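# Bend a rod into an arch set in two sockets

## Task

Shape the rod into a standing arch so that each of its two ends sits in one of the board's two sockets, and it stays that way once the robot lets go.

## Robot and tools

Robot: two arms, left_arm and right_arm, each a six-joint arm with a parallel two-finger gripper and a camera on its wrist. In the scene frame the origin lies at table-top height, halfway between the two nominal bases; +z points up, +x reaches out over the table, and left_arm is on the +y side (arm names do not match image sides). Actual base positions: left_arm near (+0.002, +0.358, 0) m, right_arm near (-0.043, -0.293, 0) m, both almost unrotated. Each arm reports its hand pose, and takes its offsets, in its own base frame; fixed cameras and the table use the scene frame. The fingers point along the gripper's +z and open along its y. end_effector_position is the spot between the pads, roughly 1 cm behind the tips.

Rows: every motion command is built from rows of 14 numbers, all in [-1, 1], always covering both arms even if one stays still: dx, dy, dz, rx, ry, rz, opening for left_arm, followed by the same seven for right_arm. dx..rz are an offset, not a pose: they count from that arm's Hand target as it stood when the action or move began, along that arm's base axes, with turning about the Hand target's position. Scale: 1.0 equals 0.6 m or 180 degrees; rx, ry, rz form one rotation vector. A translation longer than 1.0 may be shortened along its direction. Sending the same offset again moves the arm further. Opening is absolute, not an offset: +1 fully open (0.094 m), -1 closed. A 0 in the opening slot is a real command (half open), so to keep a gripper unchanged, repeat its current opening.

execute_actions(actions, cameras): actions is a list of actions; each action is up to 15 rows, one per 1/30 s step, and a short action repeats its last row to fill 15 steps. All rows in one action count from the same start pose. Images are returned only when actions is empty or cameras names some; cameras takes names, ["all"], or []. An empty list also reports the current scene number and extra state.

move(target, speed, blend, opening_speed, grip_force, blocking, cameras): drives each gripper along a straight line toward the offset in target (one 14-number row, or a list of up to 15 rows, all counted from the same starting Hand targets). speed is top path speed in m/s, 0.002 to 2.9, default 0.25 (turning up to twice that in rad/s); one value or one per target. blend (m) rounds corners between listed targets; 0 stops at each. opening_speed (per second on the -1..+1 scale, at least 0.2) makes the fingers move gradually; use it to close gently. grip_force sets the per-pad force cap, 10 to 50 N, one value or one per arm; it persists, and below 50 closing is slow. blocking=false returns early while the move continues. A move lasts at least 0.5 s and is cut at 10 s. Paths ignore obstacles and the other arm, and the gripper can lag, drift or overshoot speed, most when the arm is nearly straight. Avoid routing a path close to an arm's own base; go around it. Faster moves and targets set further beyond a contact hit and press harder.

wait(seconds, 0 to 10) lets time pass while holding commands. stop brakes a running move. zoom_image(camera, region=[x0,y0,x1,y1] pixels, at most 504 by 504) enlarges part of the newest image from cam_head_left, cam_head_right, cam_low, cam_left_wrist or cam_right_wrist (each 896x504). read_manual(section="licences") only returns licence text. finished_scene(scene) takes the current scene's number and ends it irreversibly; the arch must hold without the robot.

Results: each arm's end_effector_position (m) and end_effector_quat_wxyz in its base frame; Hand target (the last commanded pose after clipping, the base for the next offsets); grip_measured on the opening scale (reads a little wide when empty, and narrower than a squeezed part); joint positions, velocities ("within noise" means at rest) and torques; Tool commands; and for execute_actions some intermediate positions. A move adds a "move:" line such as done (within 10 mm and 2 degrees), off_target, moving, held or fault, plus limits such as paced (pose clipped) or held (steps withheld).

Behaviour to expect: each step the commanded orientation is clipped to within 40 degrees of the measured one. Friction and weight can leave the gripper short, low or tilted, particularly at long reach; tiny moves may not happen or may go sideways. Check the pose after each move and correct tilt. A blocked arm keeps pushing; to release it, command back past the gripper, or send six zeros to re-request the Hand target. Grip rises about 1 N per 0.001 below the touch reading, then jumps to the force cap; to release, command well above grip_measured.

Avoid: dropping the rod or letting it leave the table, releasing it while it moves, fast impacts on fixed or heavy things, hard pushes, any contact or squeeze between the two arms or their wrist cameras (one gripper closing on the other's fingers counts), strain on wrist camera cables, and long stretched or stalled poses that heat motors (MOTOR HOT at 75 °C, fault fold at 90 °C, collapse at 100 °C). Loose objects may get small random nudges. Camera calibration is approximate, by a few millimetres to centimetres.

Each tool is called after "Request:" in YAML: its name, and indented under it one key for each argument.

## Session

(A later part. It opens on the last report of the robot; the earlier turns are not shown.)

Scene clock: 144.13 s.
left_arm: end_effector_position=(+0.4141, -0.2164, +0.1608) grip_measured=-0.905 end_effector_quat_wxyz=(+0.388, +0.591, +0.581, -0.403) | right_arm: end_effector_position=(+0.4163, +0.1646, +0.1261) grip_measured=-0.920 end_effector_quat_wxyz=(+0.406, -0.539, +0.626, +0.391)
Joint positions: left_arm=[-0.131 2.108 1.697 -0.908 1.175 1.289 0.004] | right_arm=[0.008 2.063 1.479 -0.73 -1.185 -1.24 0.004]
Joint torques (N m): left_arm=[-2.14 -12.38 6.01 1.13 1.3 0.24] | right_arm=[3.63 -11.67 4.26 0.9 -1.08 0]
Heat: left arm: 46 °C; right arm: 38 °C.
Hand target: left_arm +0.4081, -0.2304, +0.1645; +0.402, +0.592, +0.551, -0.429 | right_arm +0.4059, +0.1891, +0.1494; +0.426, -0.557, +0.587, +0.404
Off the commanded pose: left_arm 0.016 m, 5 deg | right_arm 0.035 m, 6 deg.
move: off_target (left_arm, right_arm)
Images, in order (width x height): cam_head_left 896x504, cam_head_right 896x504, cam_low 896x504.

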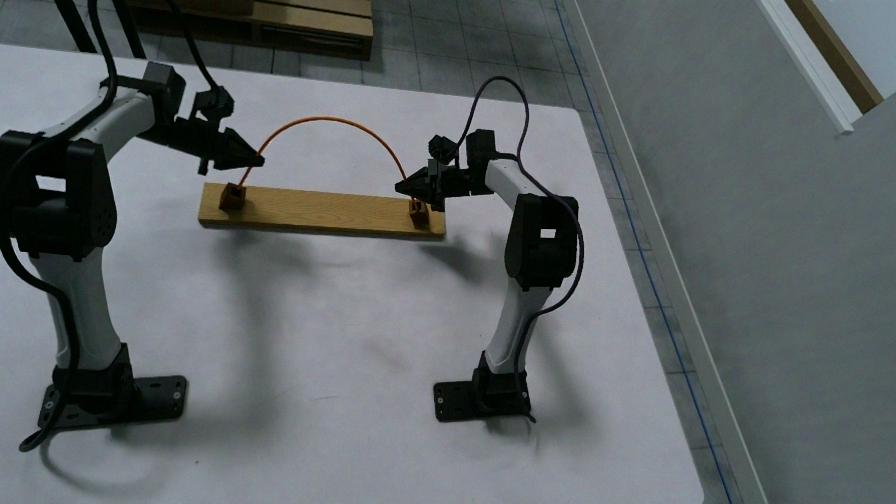

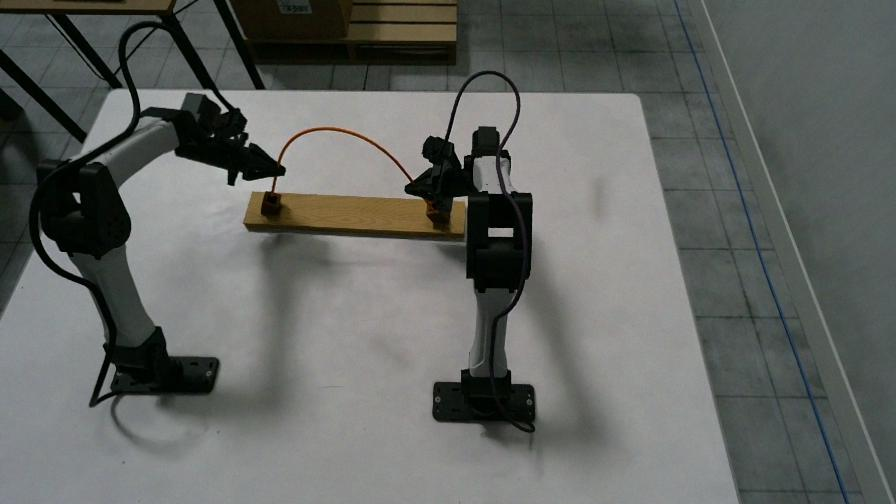

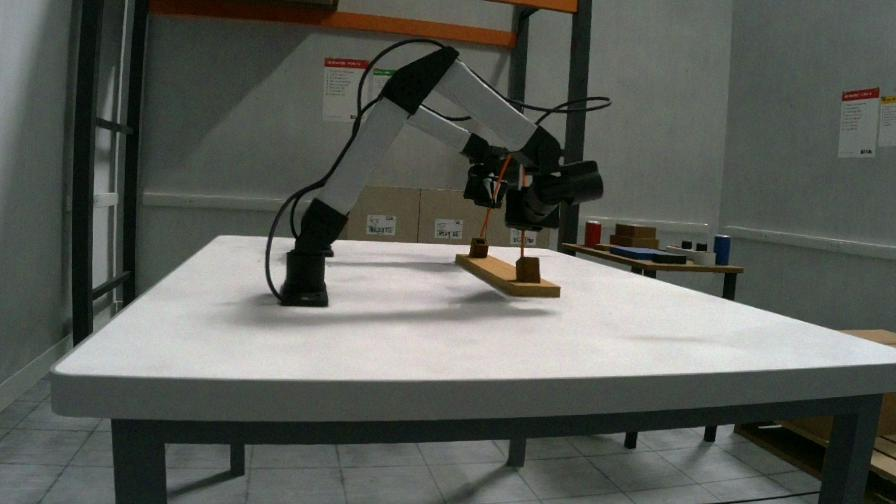

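Request:
move:
  target: [0.001,0.0142,-0.0265,0,0,0,-1, 0.004,-0.0085,-0.026,0,0,0,-1]
  speed: 0.04
  cameras: ["cam_head_left","cam_head_right","cam_low"]

Request:
zoom_image:
  camera: "cam_head_left"
  region: [190, 120, 290, 220]

Request:
zoom_image:
  camera: "cam_head_left"
  region: [370, 150, 470, 250]

Request:
zoom_image:
  camera: "cam_low"
  region: [400, 120, 600, 300]

Scene clock: 150.67 s.
left_arm: end_effector_position=(+0.4146, -0.2089, +0.1439) grip_measured=-0.905 end_effector_quat_wxyz=(+0.388, +0.594, +0.579, -0.401) | right_arm: end_effector_position=(+0.4159, +0.1647, +0.1236) grip_measured=-0.920 end_effector_quat_wxyz=(+0.411, -0.544, +0.621, +0.387)
Joint positions: left_arm=[-0.114 2.133 1.674 -0.907 1.175 1.346 0.004] | right_arm=[0.008 2.063 1.467 -0.713 -1.186 -1.253 0.004]
Joint torques (N m): left_arm=[-1.87 -12.48 6.11 0.94 1.35 0.22] | right_arm=[2.65 -9.1 4.25 0.9 -1.09 -0.15]
Heat: left arm: 46 °C; right arm: 41 °C.
Hand target: left_arm +0.4087, -0.2220, +0.1486; +0.401, +0.592, +0.551, -0.429 | right_arm +0.4083, +0.1840, +0.1338; +0.426, -0.557, +0.587, +0.404
Off the commanded pose: left_arm 0.015 m, 5 deg | right_arm 0.023 m, 5 deg.
move: off_target (left_arm, right_arm)
Images, in order (width x height): cam_head_left 896x504, cam_head_right 896x504, cam_low 896x504.

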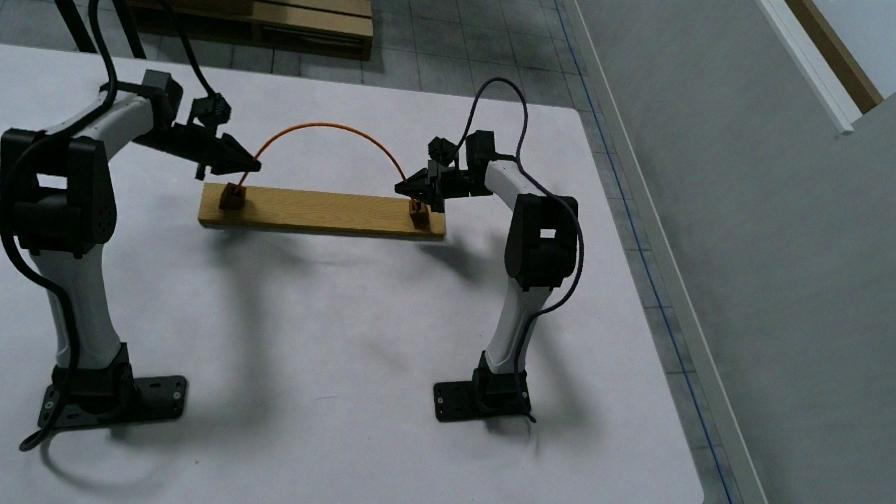

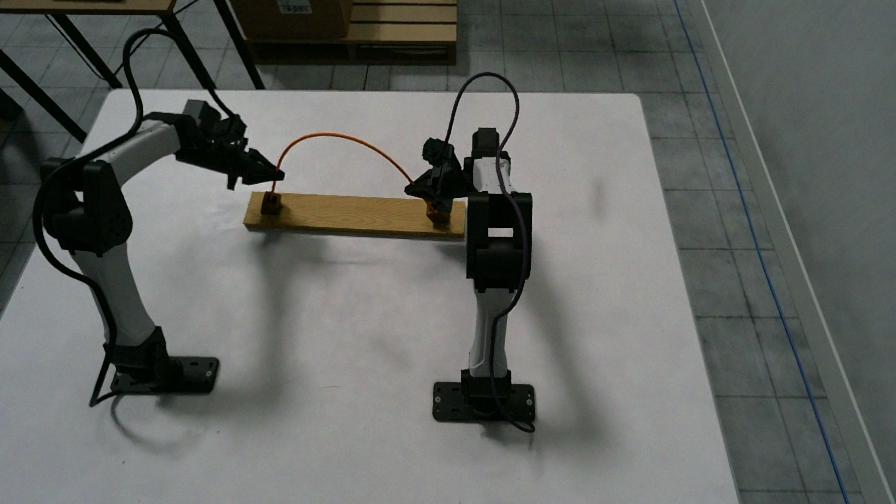

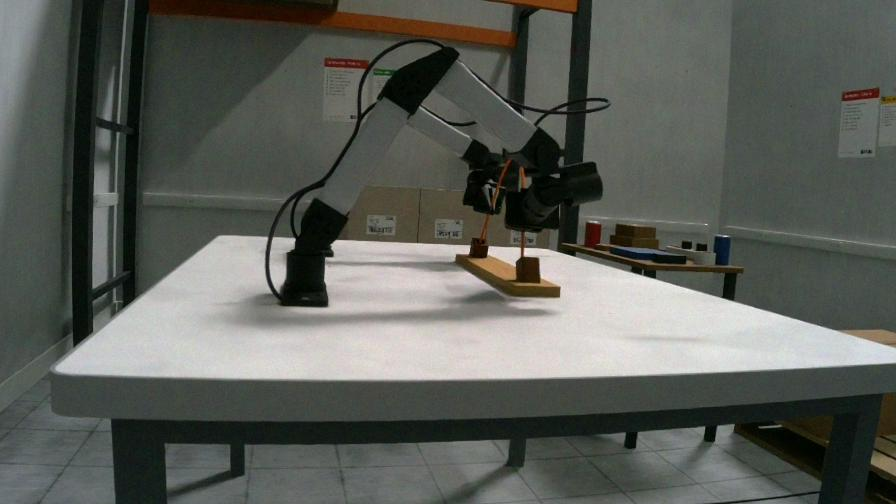

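Scaled by 5.040 from the camera's 896x504 image, which has a finer 1280x720 frame.

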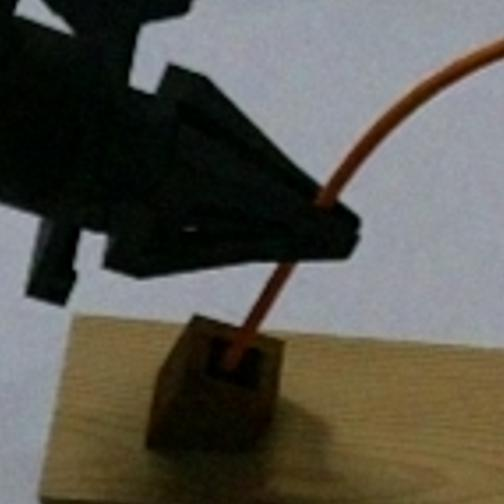

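Scaled by 5.040 from the camera's 896x504 image, which has a finer 1280x720 frame.

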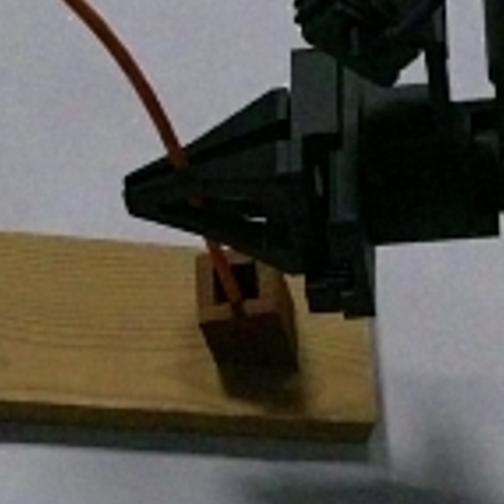

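Scaled by 2.520 from the camera's 896x504 image, which has a finer 1280x720 frame.

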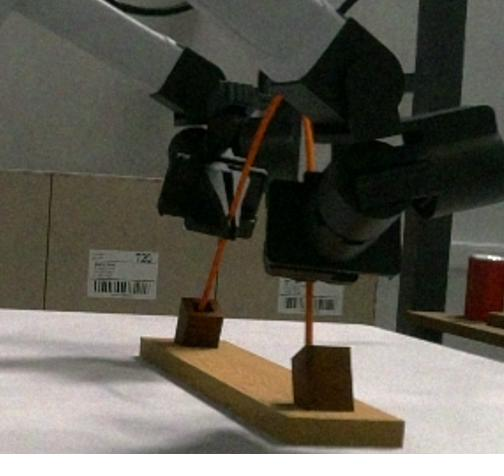

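Request:
zoom_image:
  camera: "cam_head_left"
  region: [400, 190, 440, 230]

Request:
zoom_image:
  camera: "cam_head_right"
  region: [415, 190, 455, 230]

Request:
zoom_image:
  camera: "cam_low"
  region: [500, 230, 560, 290]

Scaled by 12.600 from the camera's 896x504 image, which has a finer 1280x720 frame.

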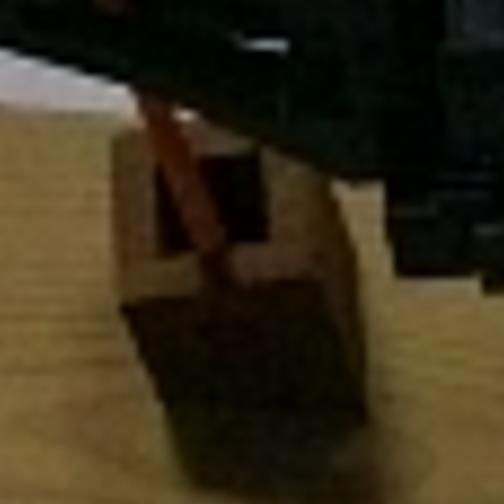

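Scaled by 12.600 from the camera's 896x504 image, which has a finer 1280x720 frame.

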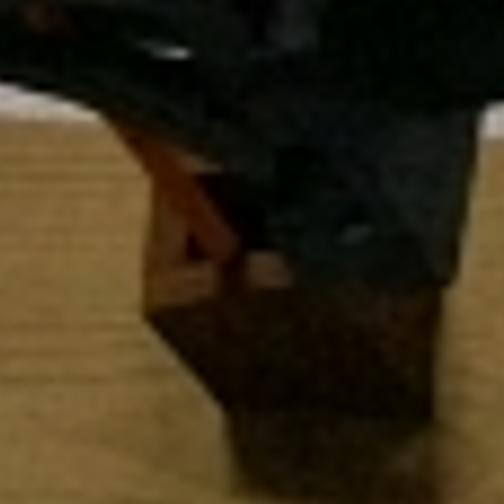

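Scaled by 8.400 from the camera's 896x504 image, which has a finer 1280x720 frame.

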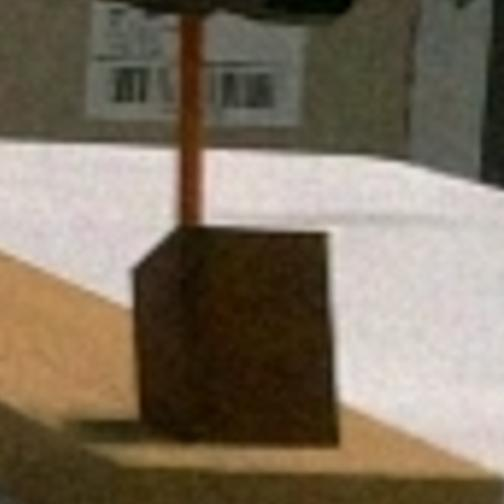

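Request:
move:
  target: [0.001,0.0135,-0.025,0,0,0,-1, 0.004,-0.01,-0.03,0,0,0,-1]
  speed: 0.04
  cameras: ["cam_head_left","cam_head_right","cam_low"]

Request:
zoom_image:
  camera: "cam_head_left"
  region: [220, 160, 260, 200]

Request:
zoom_image:
  camera: "cam_head_left"
  region: [400, 190, 440, 230]

Request:
zoom_image:
  camera: "cam_low"
  region: [400, 120, 600, 300]

Scene clock: 158.93 s.
left_arm: end_effector_position=(+0.4157, -0.2024, +0.1292) grip_measured=-0.905 end_effector_quat_wxyz=(+0.390, +0.599, +0.575, -0.399) | right_arm: end_effector_position=(+0.4159, +0.1637, +0.1158) grip_measured=-0.920 end_effector_quat_wxyz=(+0.416, -0.553, +0.613, +0.381)
Joint positions: left_arm=[-0.098 2.161 1.66 -0.907 1.178 1.404 0.004] | right_arm=[0.006 2.077 1.456 -0.698 -1.186 -1.292 0.004]
Joint torques (N m): left_arm=[-1.57 -12.55 5.97 0.73 1.36 0.22] | right_arm=[1.7 -6.93 4.29 0.88 -1.12 -0.13]
Heat: left arm: 47 °C; right arm: 42 °C.
Hand target: left_arm +0.4093, -0.2138, +0.1337; +0.402, +0.592, +0.551, -0.429 | right_arm +0.4107, +0.1781, +0.1158; +0.426, -0.557, +0.587, +0.404
Off the commanded pose: left_arm 0.014 m, 5 deg | right_arm 0.015 m, 4 deg.
move: off_target (left_arm, right_arm)
Images, in order (width x height): cam_head_left 896x504, cam_head_right 896x504, cam_low 896x504.

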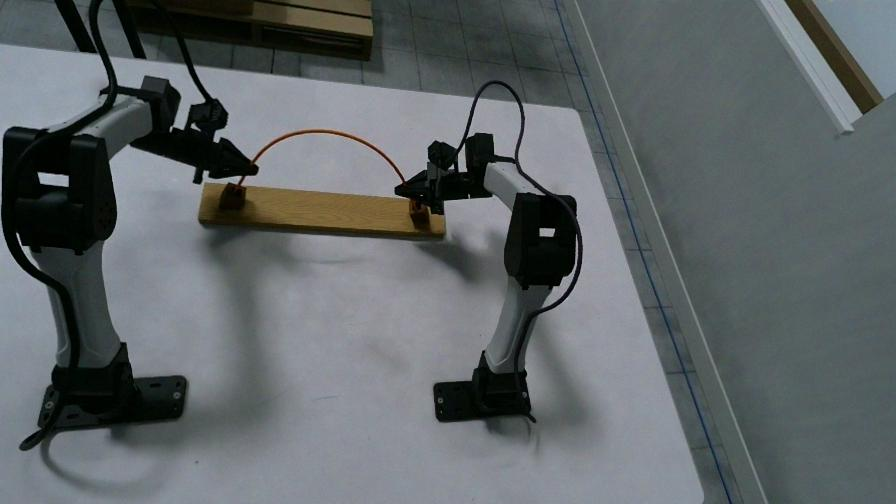

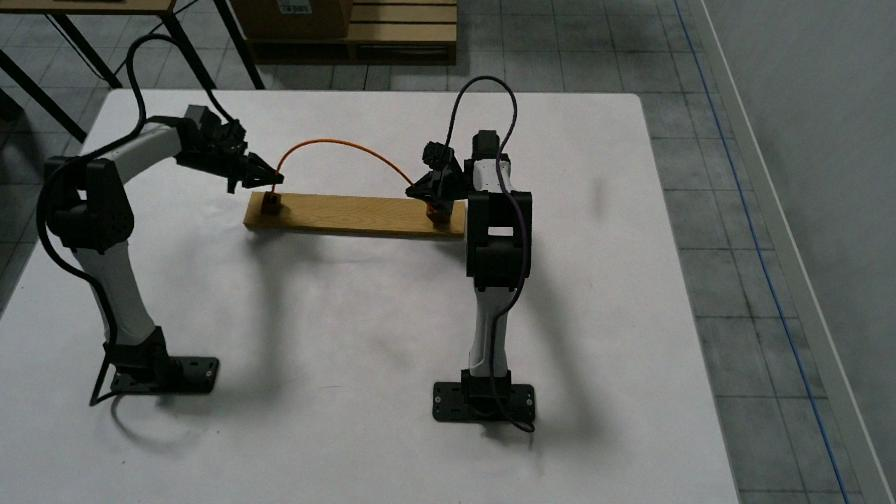

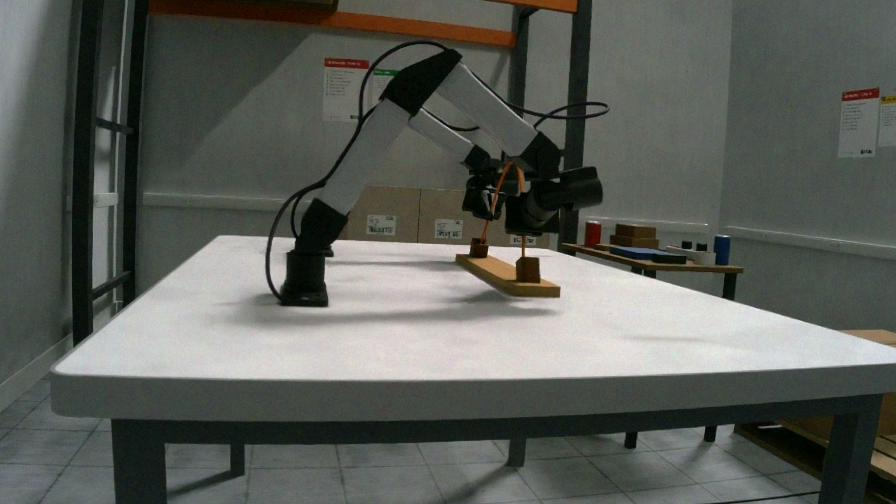

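Scaled by 12.600 from the camera's 896x504 image, which has a finer 1280x720 frame.

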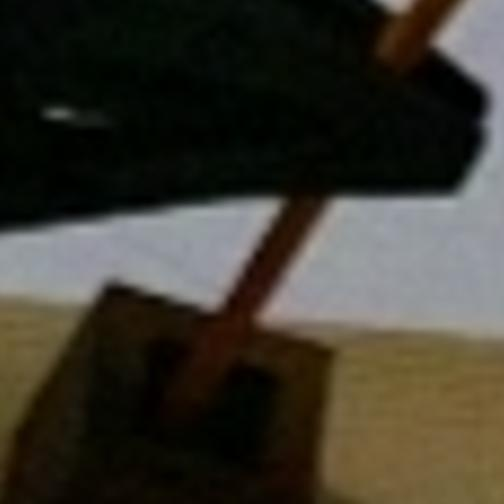

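Scaled by 12.600 from the camera's 896x504 image, which has a finer 1280x720 frame.

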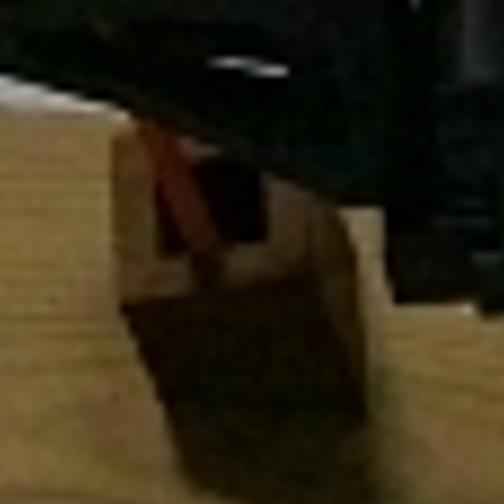

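Scaled by 2.520 from the camera's 896x504 image, which has a finer 1280x720 frame.

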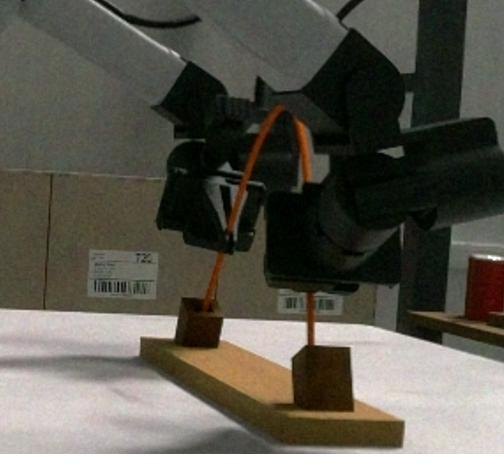

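Request:
move:
  target: [0.001,0.0142,-0.028,0,0,0,-1, 0.0,-0.01,-0.025,0,0,0,-1]
  speed: 0.04
  cameras: ["cam_head_left","cam_low"]

Request:
zoom_image:
  camera: "cam_head_left"
  region: [400, 180, 450, 230]

Request:
zoom_image:
  camera: "cam_low"
  region: [400, 120, 600, 300]

Scene clock: 162.27 s.
left_arm: end_effector_position=(+0.4154, -0.1991, +0.1196) grip_measured=-0.908 end_effector_quat_wxyz=(+0.399, +0.598, +0.564, -0.407) | right_arm: end_effector_position=(+0.4156, +0.1585, +0.1001) grip_measured=-0.920 end_effector_quat_wxyz=(+0.414, -0.555, +0.612, +0.380)
Joint positions: left_arm=[-0.086 2.19 1.65 -0.907 1.21 1.458 0.004] | right_arm=[-0.007 2.109 1.445 -0.694 -1.186 -1.337 0.004]
Joint torques (N m): left_arm=[-0.88 -12.21 5.7 0.53 1.06 0.28] | right_arm=[1.48 -7.02 4.27 0.78 -1.16 -0.14]
Heat: left arm: 47 °C; right arm: 42 °C.
Hand target: left_arm +0.4099, -0.2052, +0.1169; +0.402, +0.592, +0.551, -0.429 | right_arm +0.4107, +0.1720, +0.1008; +0.426, -0.557, +0.587, +0.404
Off the commanded pose: left_arm 0.009 m, 3 deg | right_arm 0.014 m, 4 deg.
move: off_target (left_arm, right_arm)
Images, in order (width x height): cam_head_left 896x504, cam_low 896x504.

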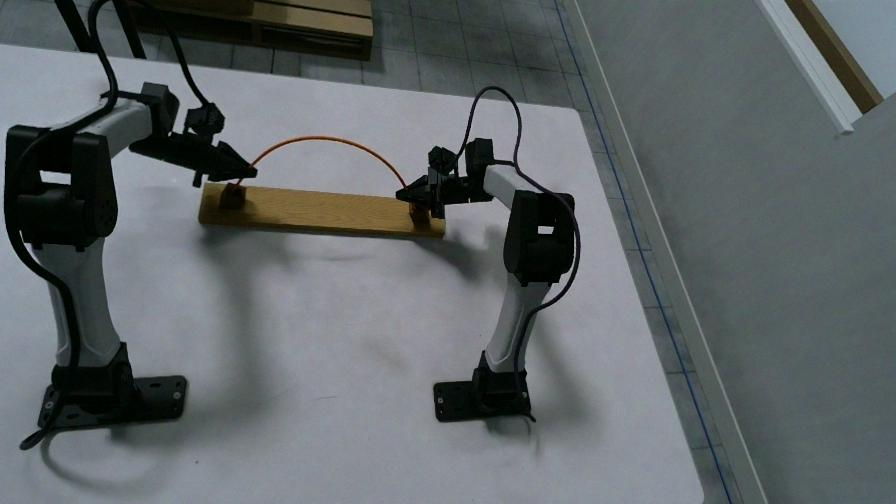

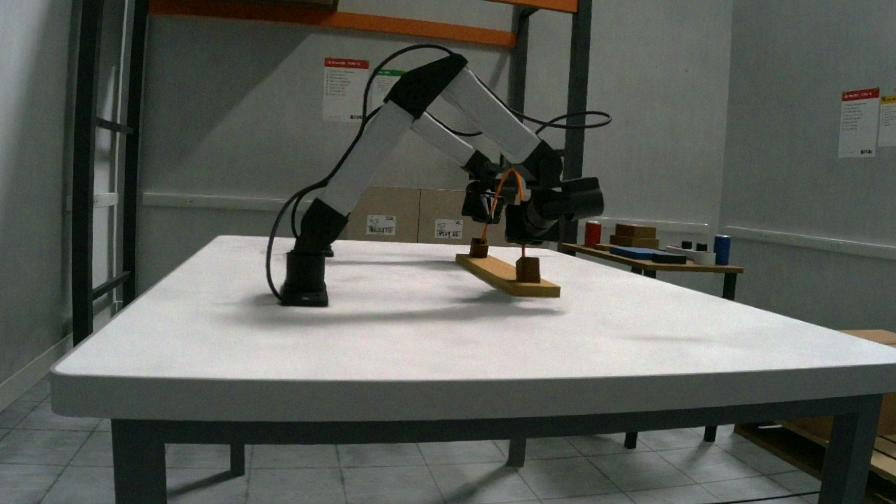

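Scaled by 10.080 from the camera's 896x504 image, which has a finer 1280x720 frame.

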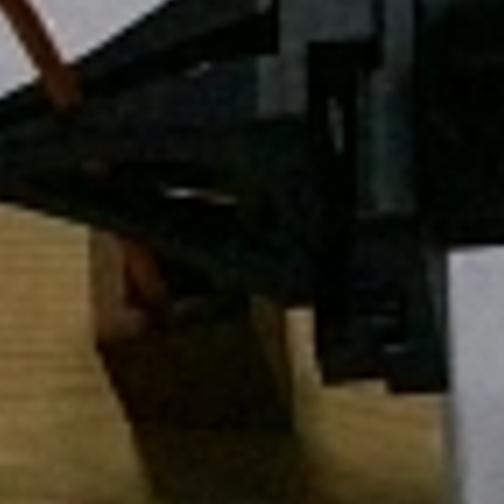

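Scaled by 2.520 from the camera's 896x504 image, which has a finer 1280x720 frame.

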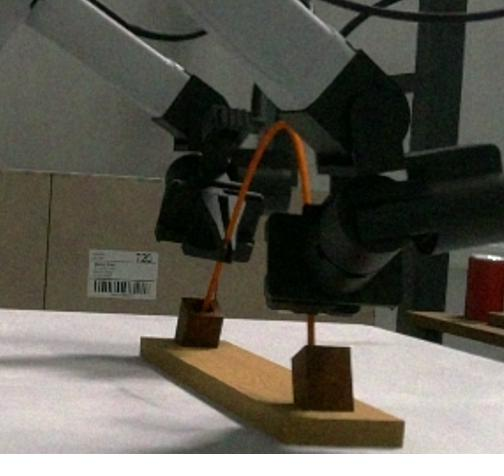

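Request:
move:
  target: [0.0005,0.006,-0.012,0,0,0,-1, 0.0,-0.005,-0.016,0,0,0,-1]
  speed: 0.03

Scene clock: 164.53 s.
left_arm: end_effector_position=(+0.4148, -0.1999, +0.1187) grip_measured=-0.909 end_effector_quat_wxyz=(+0.406, +0.597, +0.555, -0.414) | right_arm: end_effector_position=(+0.4162, +0.1566, +0.0938) grip_measured=-0.920 end_effector_quat_wxyz=(+0.416, -0.557, +0.610, +0.380)
Joint positions: left_arm=[-0.084 2.201 1.65 -0.91 1.234 1.482 0.004] | right_arm=[-0.012 2.126 1.445 -0.693 -1.189 -1.36 0.004]
Joint torques (N m): left_arm=[-0.28 -11.75 5.45 0.44 0.83 0.32] | right_arm=[1.31 -6.75 3.74 0.79 -1.14 -0.14]
Heat: left arm: 47 °C; right arm: 42 °C.
Hand target: left_arm +0.4102, -0.2017, +0.1097; +0.402, +0.592, +0.551, -0.429 | right_arm +0.4107, +0.1690, +0.0913; +0.426, -0.557, +0.587, +0.404
Off the commanded pose: left_arm 0.010 m, 2 deg | right_arm 0.014 m, 4 deg.
move: off_target (right_arm)

Request:
move:
  target: [0,0,0.008,0,0,0,-1, 0.0,-0.006,-0.014,0,0,0,-1]
  speed: 0.03
  cameras: ["cam_head_left","cam_low"]

Request:
zoom_image:
  camera: "cam_low"
  region: [400, 120, 600, 300]

Scene clock: 166.47 s.
left_arm: end_effector_position=(+0.4138, -0.1998, +0.1187) grip_measured=-0.909 end_effector_quat_wxyz=(+0.405, +0.597, +0.555, -0.415) | right_arm: end_effector_position=(+0.4159, +0.1569, +0.0935) grip_measured=-0.921 end_effector_quat_wxyz=(-0.425, +0.556, -0.599, -0.388)
Joint positions: left_arm=[-0.084 2.201 1.65 -0.918 1.235 1.487 0.004] | right_arm=[-0.016 2.14 1.445 -0.691 -1.221 -1.383 0.004]
Joint torques (N m): left_arm=[-0.25 -12.3 6.28 0.34 0.82 0.29] | right_arm=[0.96 -6.3 3.44 0.75 -0.86 -0.15]
Heat: left arm: 47 °C; right arm: 41 °C.
Hand target: left_arm +0.4102, -0.2017, +0.1145; +0.402, +0.592, +0.551, -0.430 | right_arm +0.4108, +0.1654, +0.0828; -0.426, +0.557, -0.587, -0.404
Off the commanded pose: left_arm 0.006 m, 2 deg | right_arm 0.015 m, 2 deg.
move: off_target (right_arm)
Images, in order (width x height): cam_head_left 896x504, cam_low 896x504.

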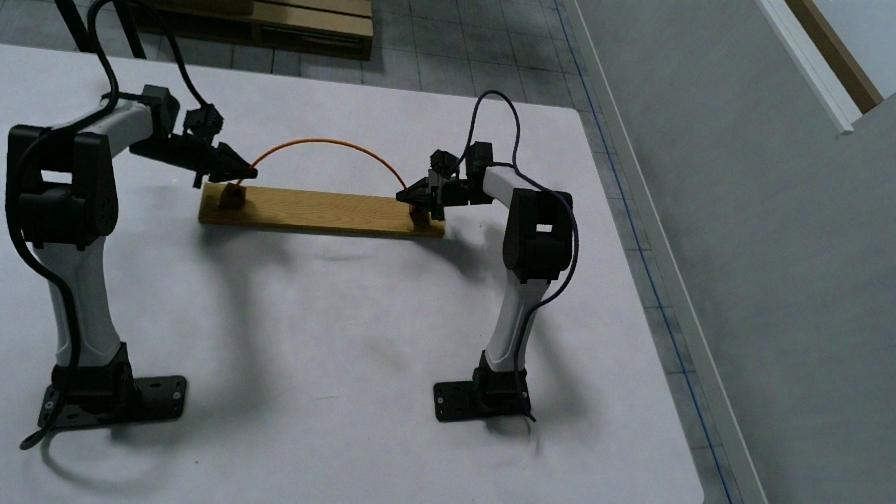

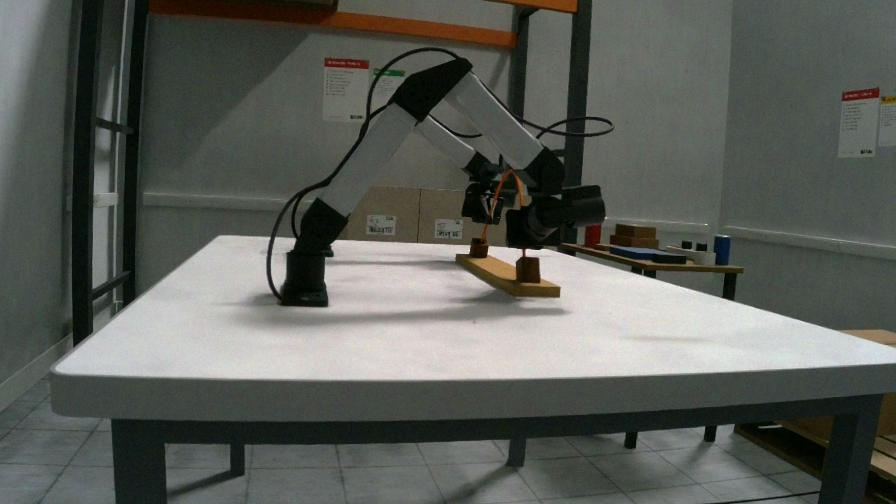

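Scaled by 2.520 from the camera's 896x504 image, which has a finer 1280x720 frame.

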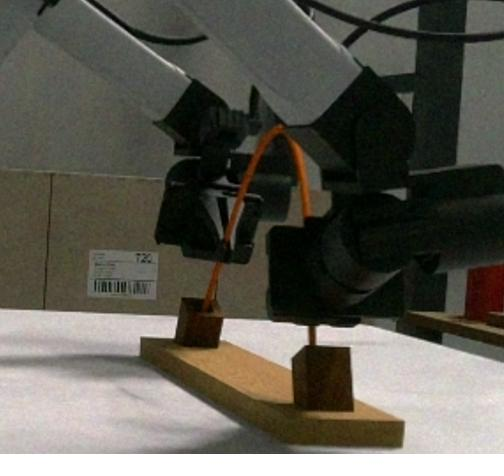

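Request:
move:
  target:
    - [0,0,0.003,0,0,0,-1, 0.0,0.0,0.02,0,0,0,-1]
    - [0,0,0.003,0,0,0,-0.4, 0.0,0.0,0.02,0,0,0,-0.4]
  speed: 0.04
  opening_speed: 0.3
  cameras: ["cam_left_wrist","cam_right_wrist","cam_low"]

Request:
zoom_image:
  camera: "cam_low"
  region: [400, 120, 600, 300]

Scene clock: 171.33 s.
left_arm: end_effector_position=(+0.4130, -0.1989, +0.1191) grip_measured=-0.402 end_effector_quat_wxyz=(+0.404, +0.594, +0.556, -0.418) | right_arm: end_effector_position=(+0.4134, +0.1622, +0.0949) grip_measured=-0.403 end_effector_quat_wxyz=(-0.425, +0.559, -0.593, -0.394)
Joint positions: left_arm=[-0.082 2.201 1.65 -0.927 1.238 1.489 0.028] | right_arm=[-0.004 2.14 1.445 -0.694 -1.23 -1.388 0.028]
Joint torques (N m): left_arm=[-0.47 -12.48 6.67 0.32 0.79 0.27] | right_arm=[0.08 -7.95 4.78 0.41 -0.78 -0.09]
Heat: left arm: 48 °C; right arm: 41 °C.
Hand target: left_arm +0.4102, -0.2017, +0.1163; +0.402, +0.592, +0.551, -0.429 | right_arm +0.4108, +0.1654, +0.0947; -0.426, +0.557, -0.587, -0.404
Off the commanded pose: left_arm 0.005 m, 2 deg | right_arm 0.004 m, 1 deg.
move: done
camera_calibration:
cam_left_wrist: T_world_to_cam=[[-0.995566, 0.0505201, -0.0793446, 0.43404], [0.080383, 0.895022, -0.43872, 0.201058], [0.048851, -0.443153, -0.895114, 0.129358], [0, 0, 0, 1]] pos_world=[0.409635, -0.144554, 0.238437]
cam_right_wrist: T_world_to_cam=[[0.999336, -0.0345936, -0.0114341, -0.405073], [-0.0361017, -0.897891, -0.438734, 0.204589], [0.00491083, 0.438856, -0.898544, 0.140968], [0, 0, 0, 1]] pos_world=[0.411498, 0.107821, 0.211794]
Images, in order (width x height): cam_low 896x504, cam_left_wrist 896x504, cam_right_wrist 896x504.

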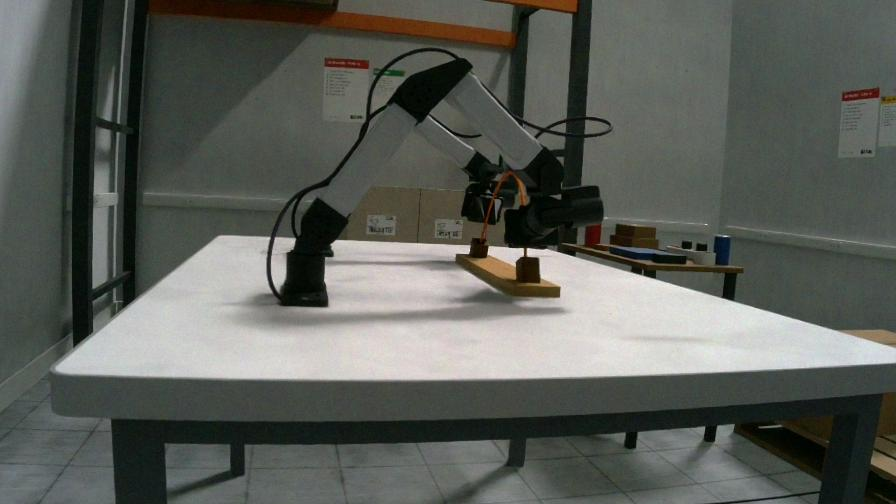

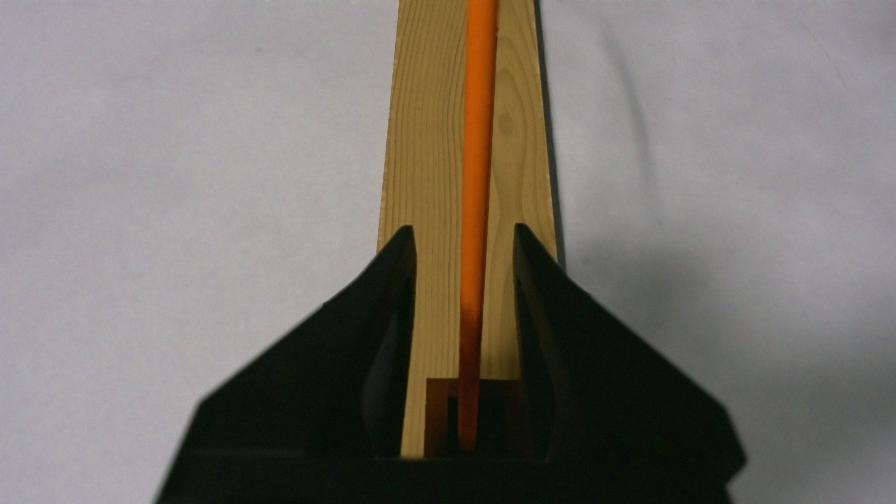

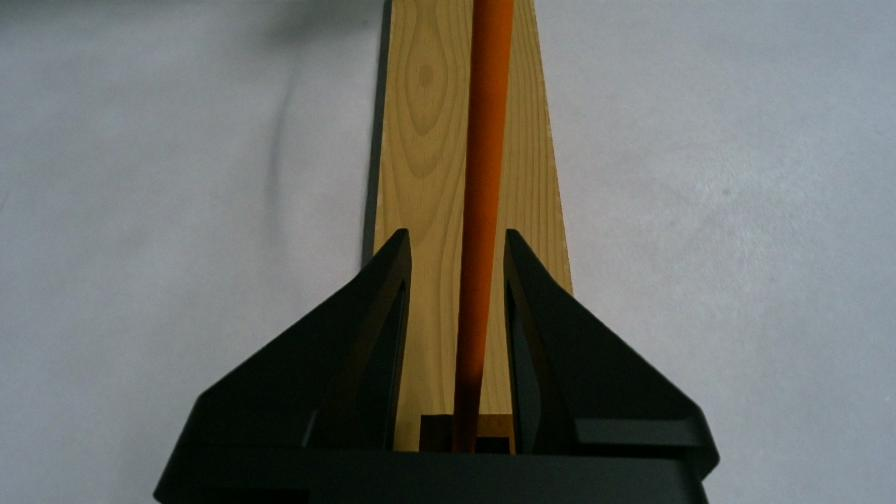

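Scaled by 2.520 from the camera's 896x504 image, which has a finer 1280x720 frame.

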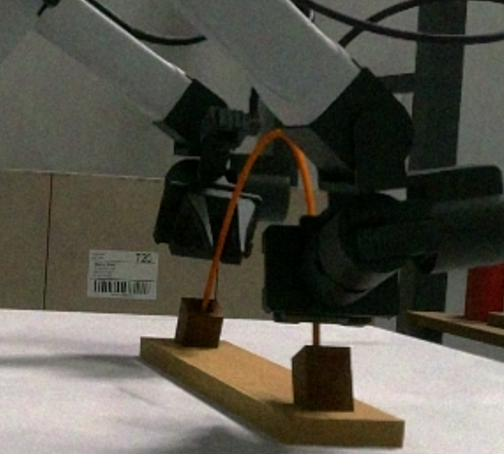

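Request:
move:
  target:
    - [0,0,0,0,0,0,0.1, 0.0,0,0,0,0,0,0.1]
    - [0.011,0.17,0.08,0,0,0,0.1, -0.008,-0.17,0.085,0,0,0,0.1]
  speed: 0.1
  opening_speed: 0.5
  cameras: ["all"]

Request:
zoom_image:
  camera: "cam_head_left"
  region: [190, 110, 470, 250]

Scene clock: 176.90 s.
left_arm: end_effector_position=(+0.4224, -0.1003, +0.1523) grip_measured=+0.098 end_effector_quat_wxyz=(+0.422, +0.577, +0.577, -0.394) | right_arm: end_effector_position=(+0.4037, +0.0638, +0.1502) grip_measured=+0.097 end_effector_quat_wxyz=(-0.437, +0.549, -0.597, -0.389)
Joint positions: left_arm=[0.152 2.292 1.928 -1.525 1.212 1.944 0.052] | right_arm=[-0.254 2.238 1.804 -1.568 -1.216 -2.042 0.052]
Joint torques (N m): left_arm=[0.12 -16.21 7.13 -0.93 0.54 0.28] | right_arm=[-0.09 -7.08 6.23 -0.59 -0.45 -0.07]
Heat: left arm: 49 °C; right arm: 41 °C.
Hand target: left_arm +0.4168, -0.0998, +0.1643; +0.402, +0.592, +0.551, -0.430 | right_arm +0.4059, +0.0635, +0.1458; -0.426, +0.557, -0.587, -0.404
Off the commanded pose: left_arm 0.013 m, 6 deg | right_arm 0.005 m, 3 deg.
joint sent to its limit (left arm) — joint 4 (wrist pitch), lower limit. The joint targets are off in orientation, not in position.
joint sent to its limit (right arm) — joint 4 (wrist pitch), lower limit. The joint targets still meet the commanded pose.
move: off_target (left_arm, right_arm)
camera_calibration:
cam_left_wrist: T_world_to_cam=[[-0.99498, -0.0272002, -0.0963103, 0.435648], [0.0169765, 0.902536, -0.430281, 0.152832], [0.0986272, -0.429755, -0.897543, 0.182939], [0, 0, 0, 1]] pos_world=[0.412824, -0.0474672, 0.271914]
cam_right_wrist: T_world_to_cam=[[0.9979, -0.0646137, -0.00459833, -0.396749], [-0.0597421, -0.890572, -0.450901, 0.151032], [0.0250393, 0.450229, -0.892562, 0.224094], [0, 0, 0, 1]] pos_world=[0.399328, 0.00797597, 0.266294]

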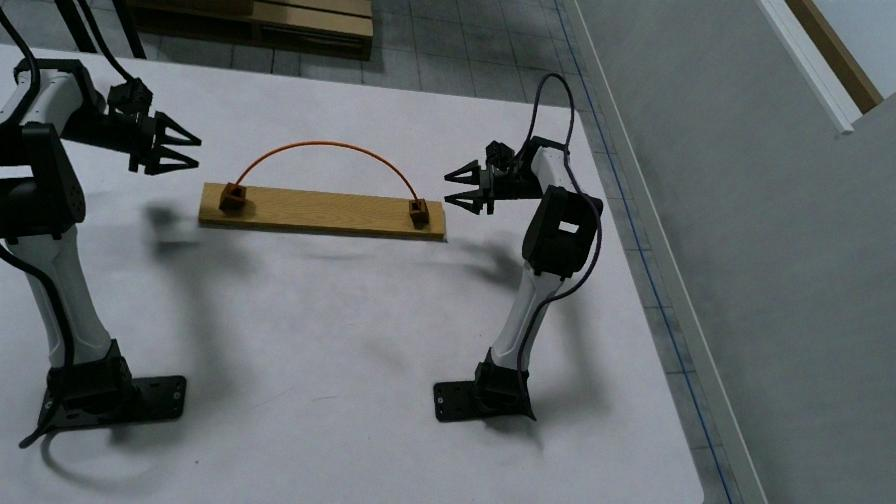

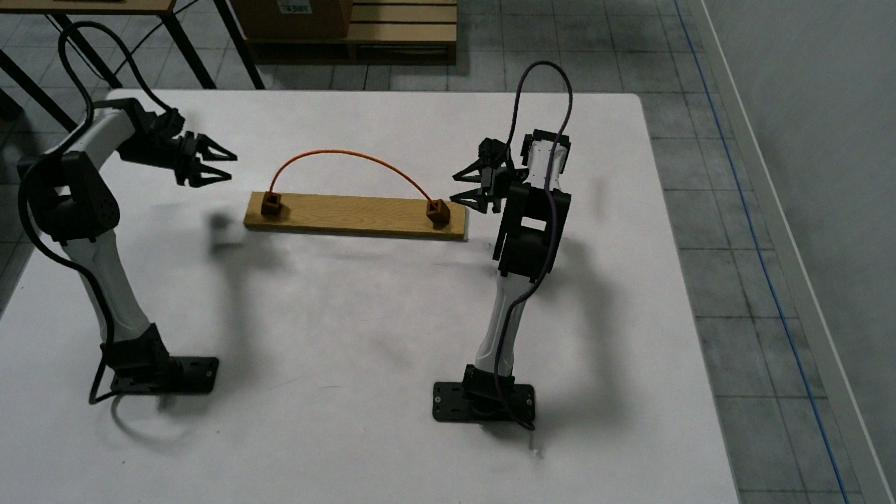

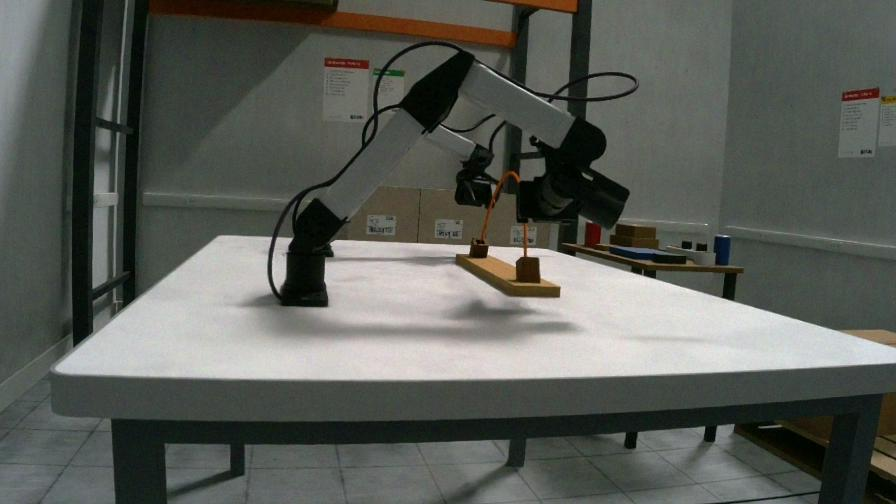

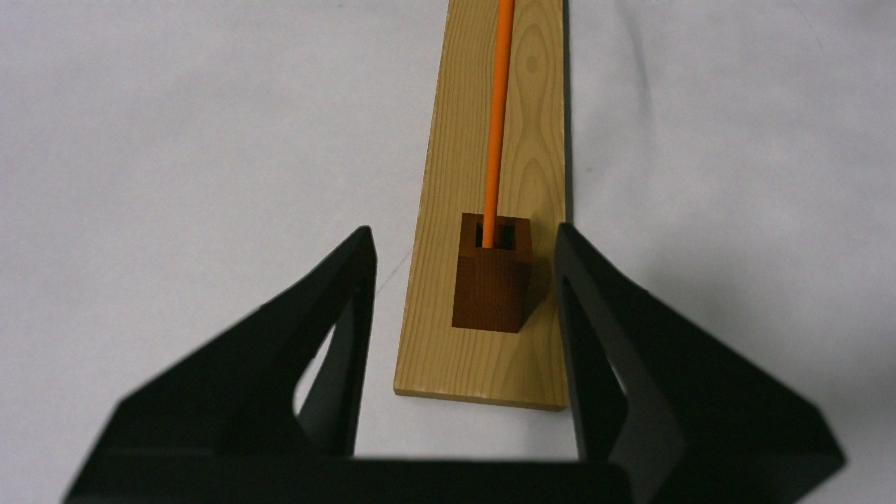

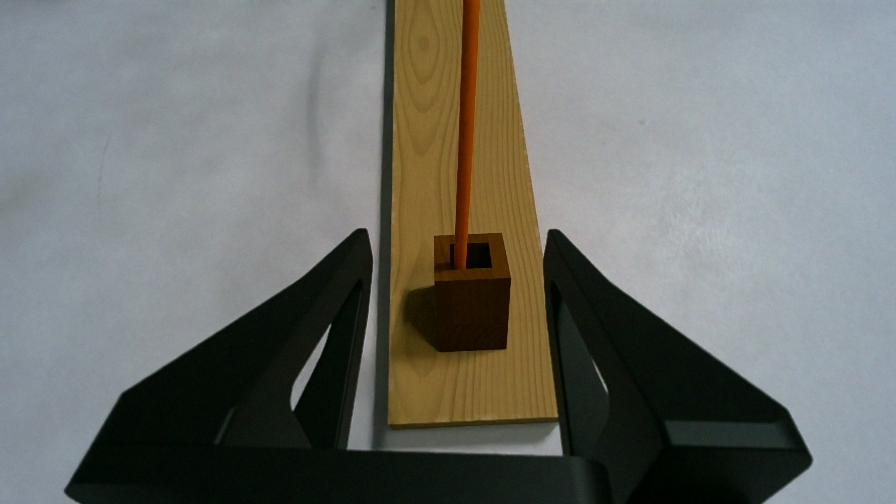

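Scaled by 1.800 from the camera's 896x504 image, which has a finer 1280x720 frame.

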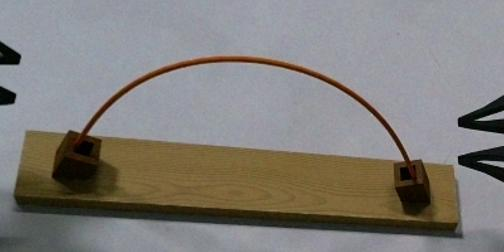

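Request:
finished_scene:
  scene: 2

The scene is finished: the task was done.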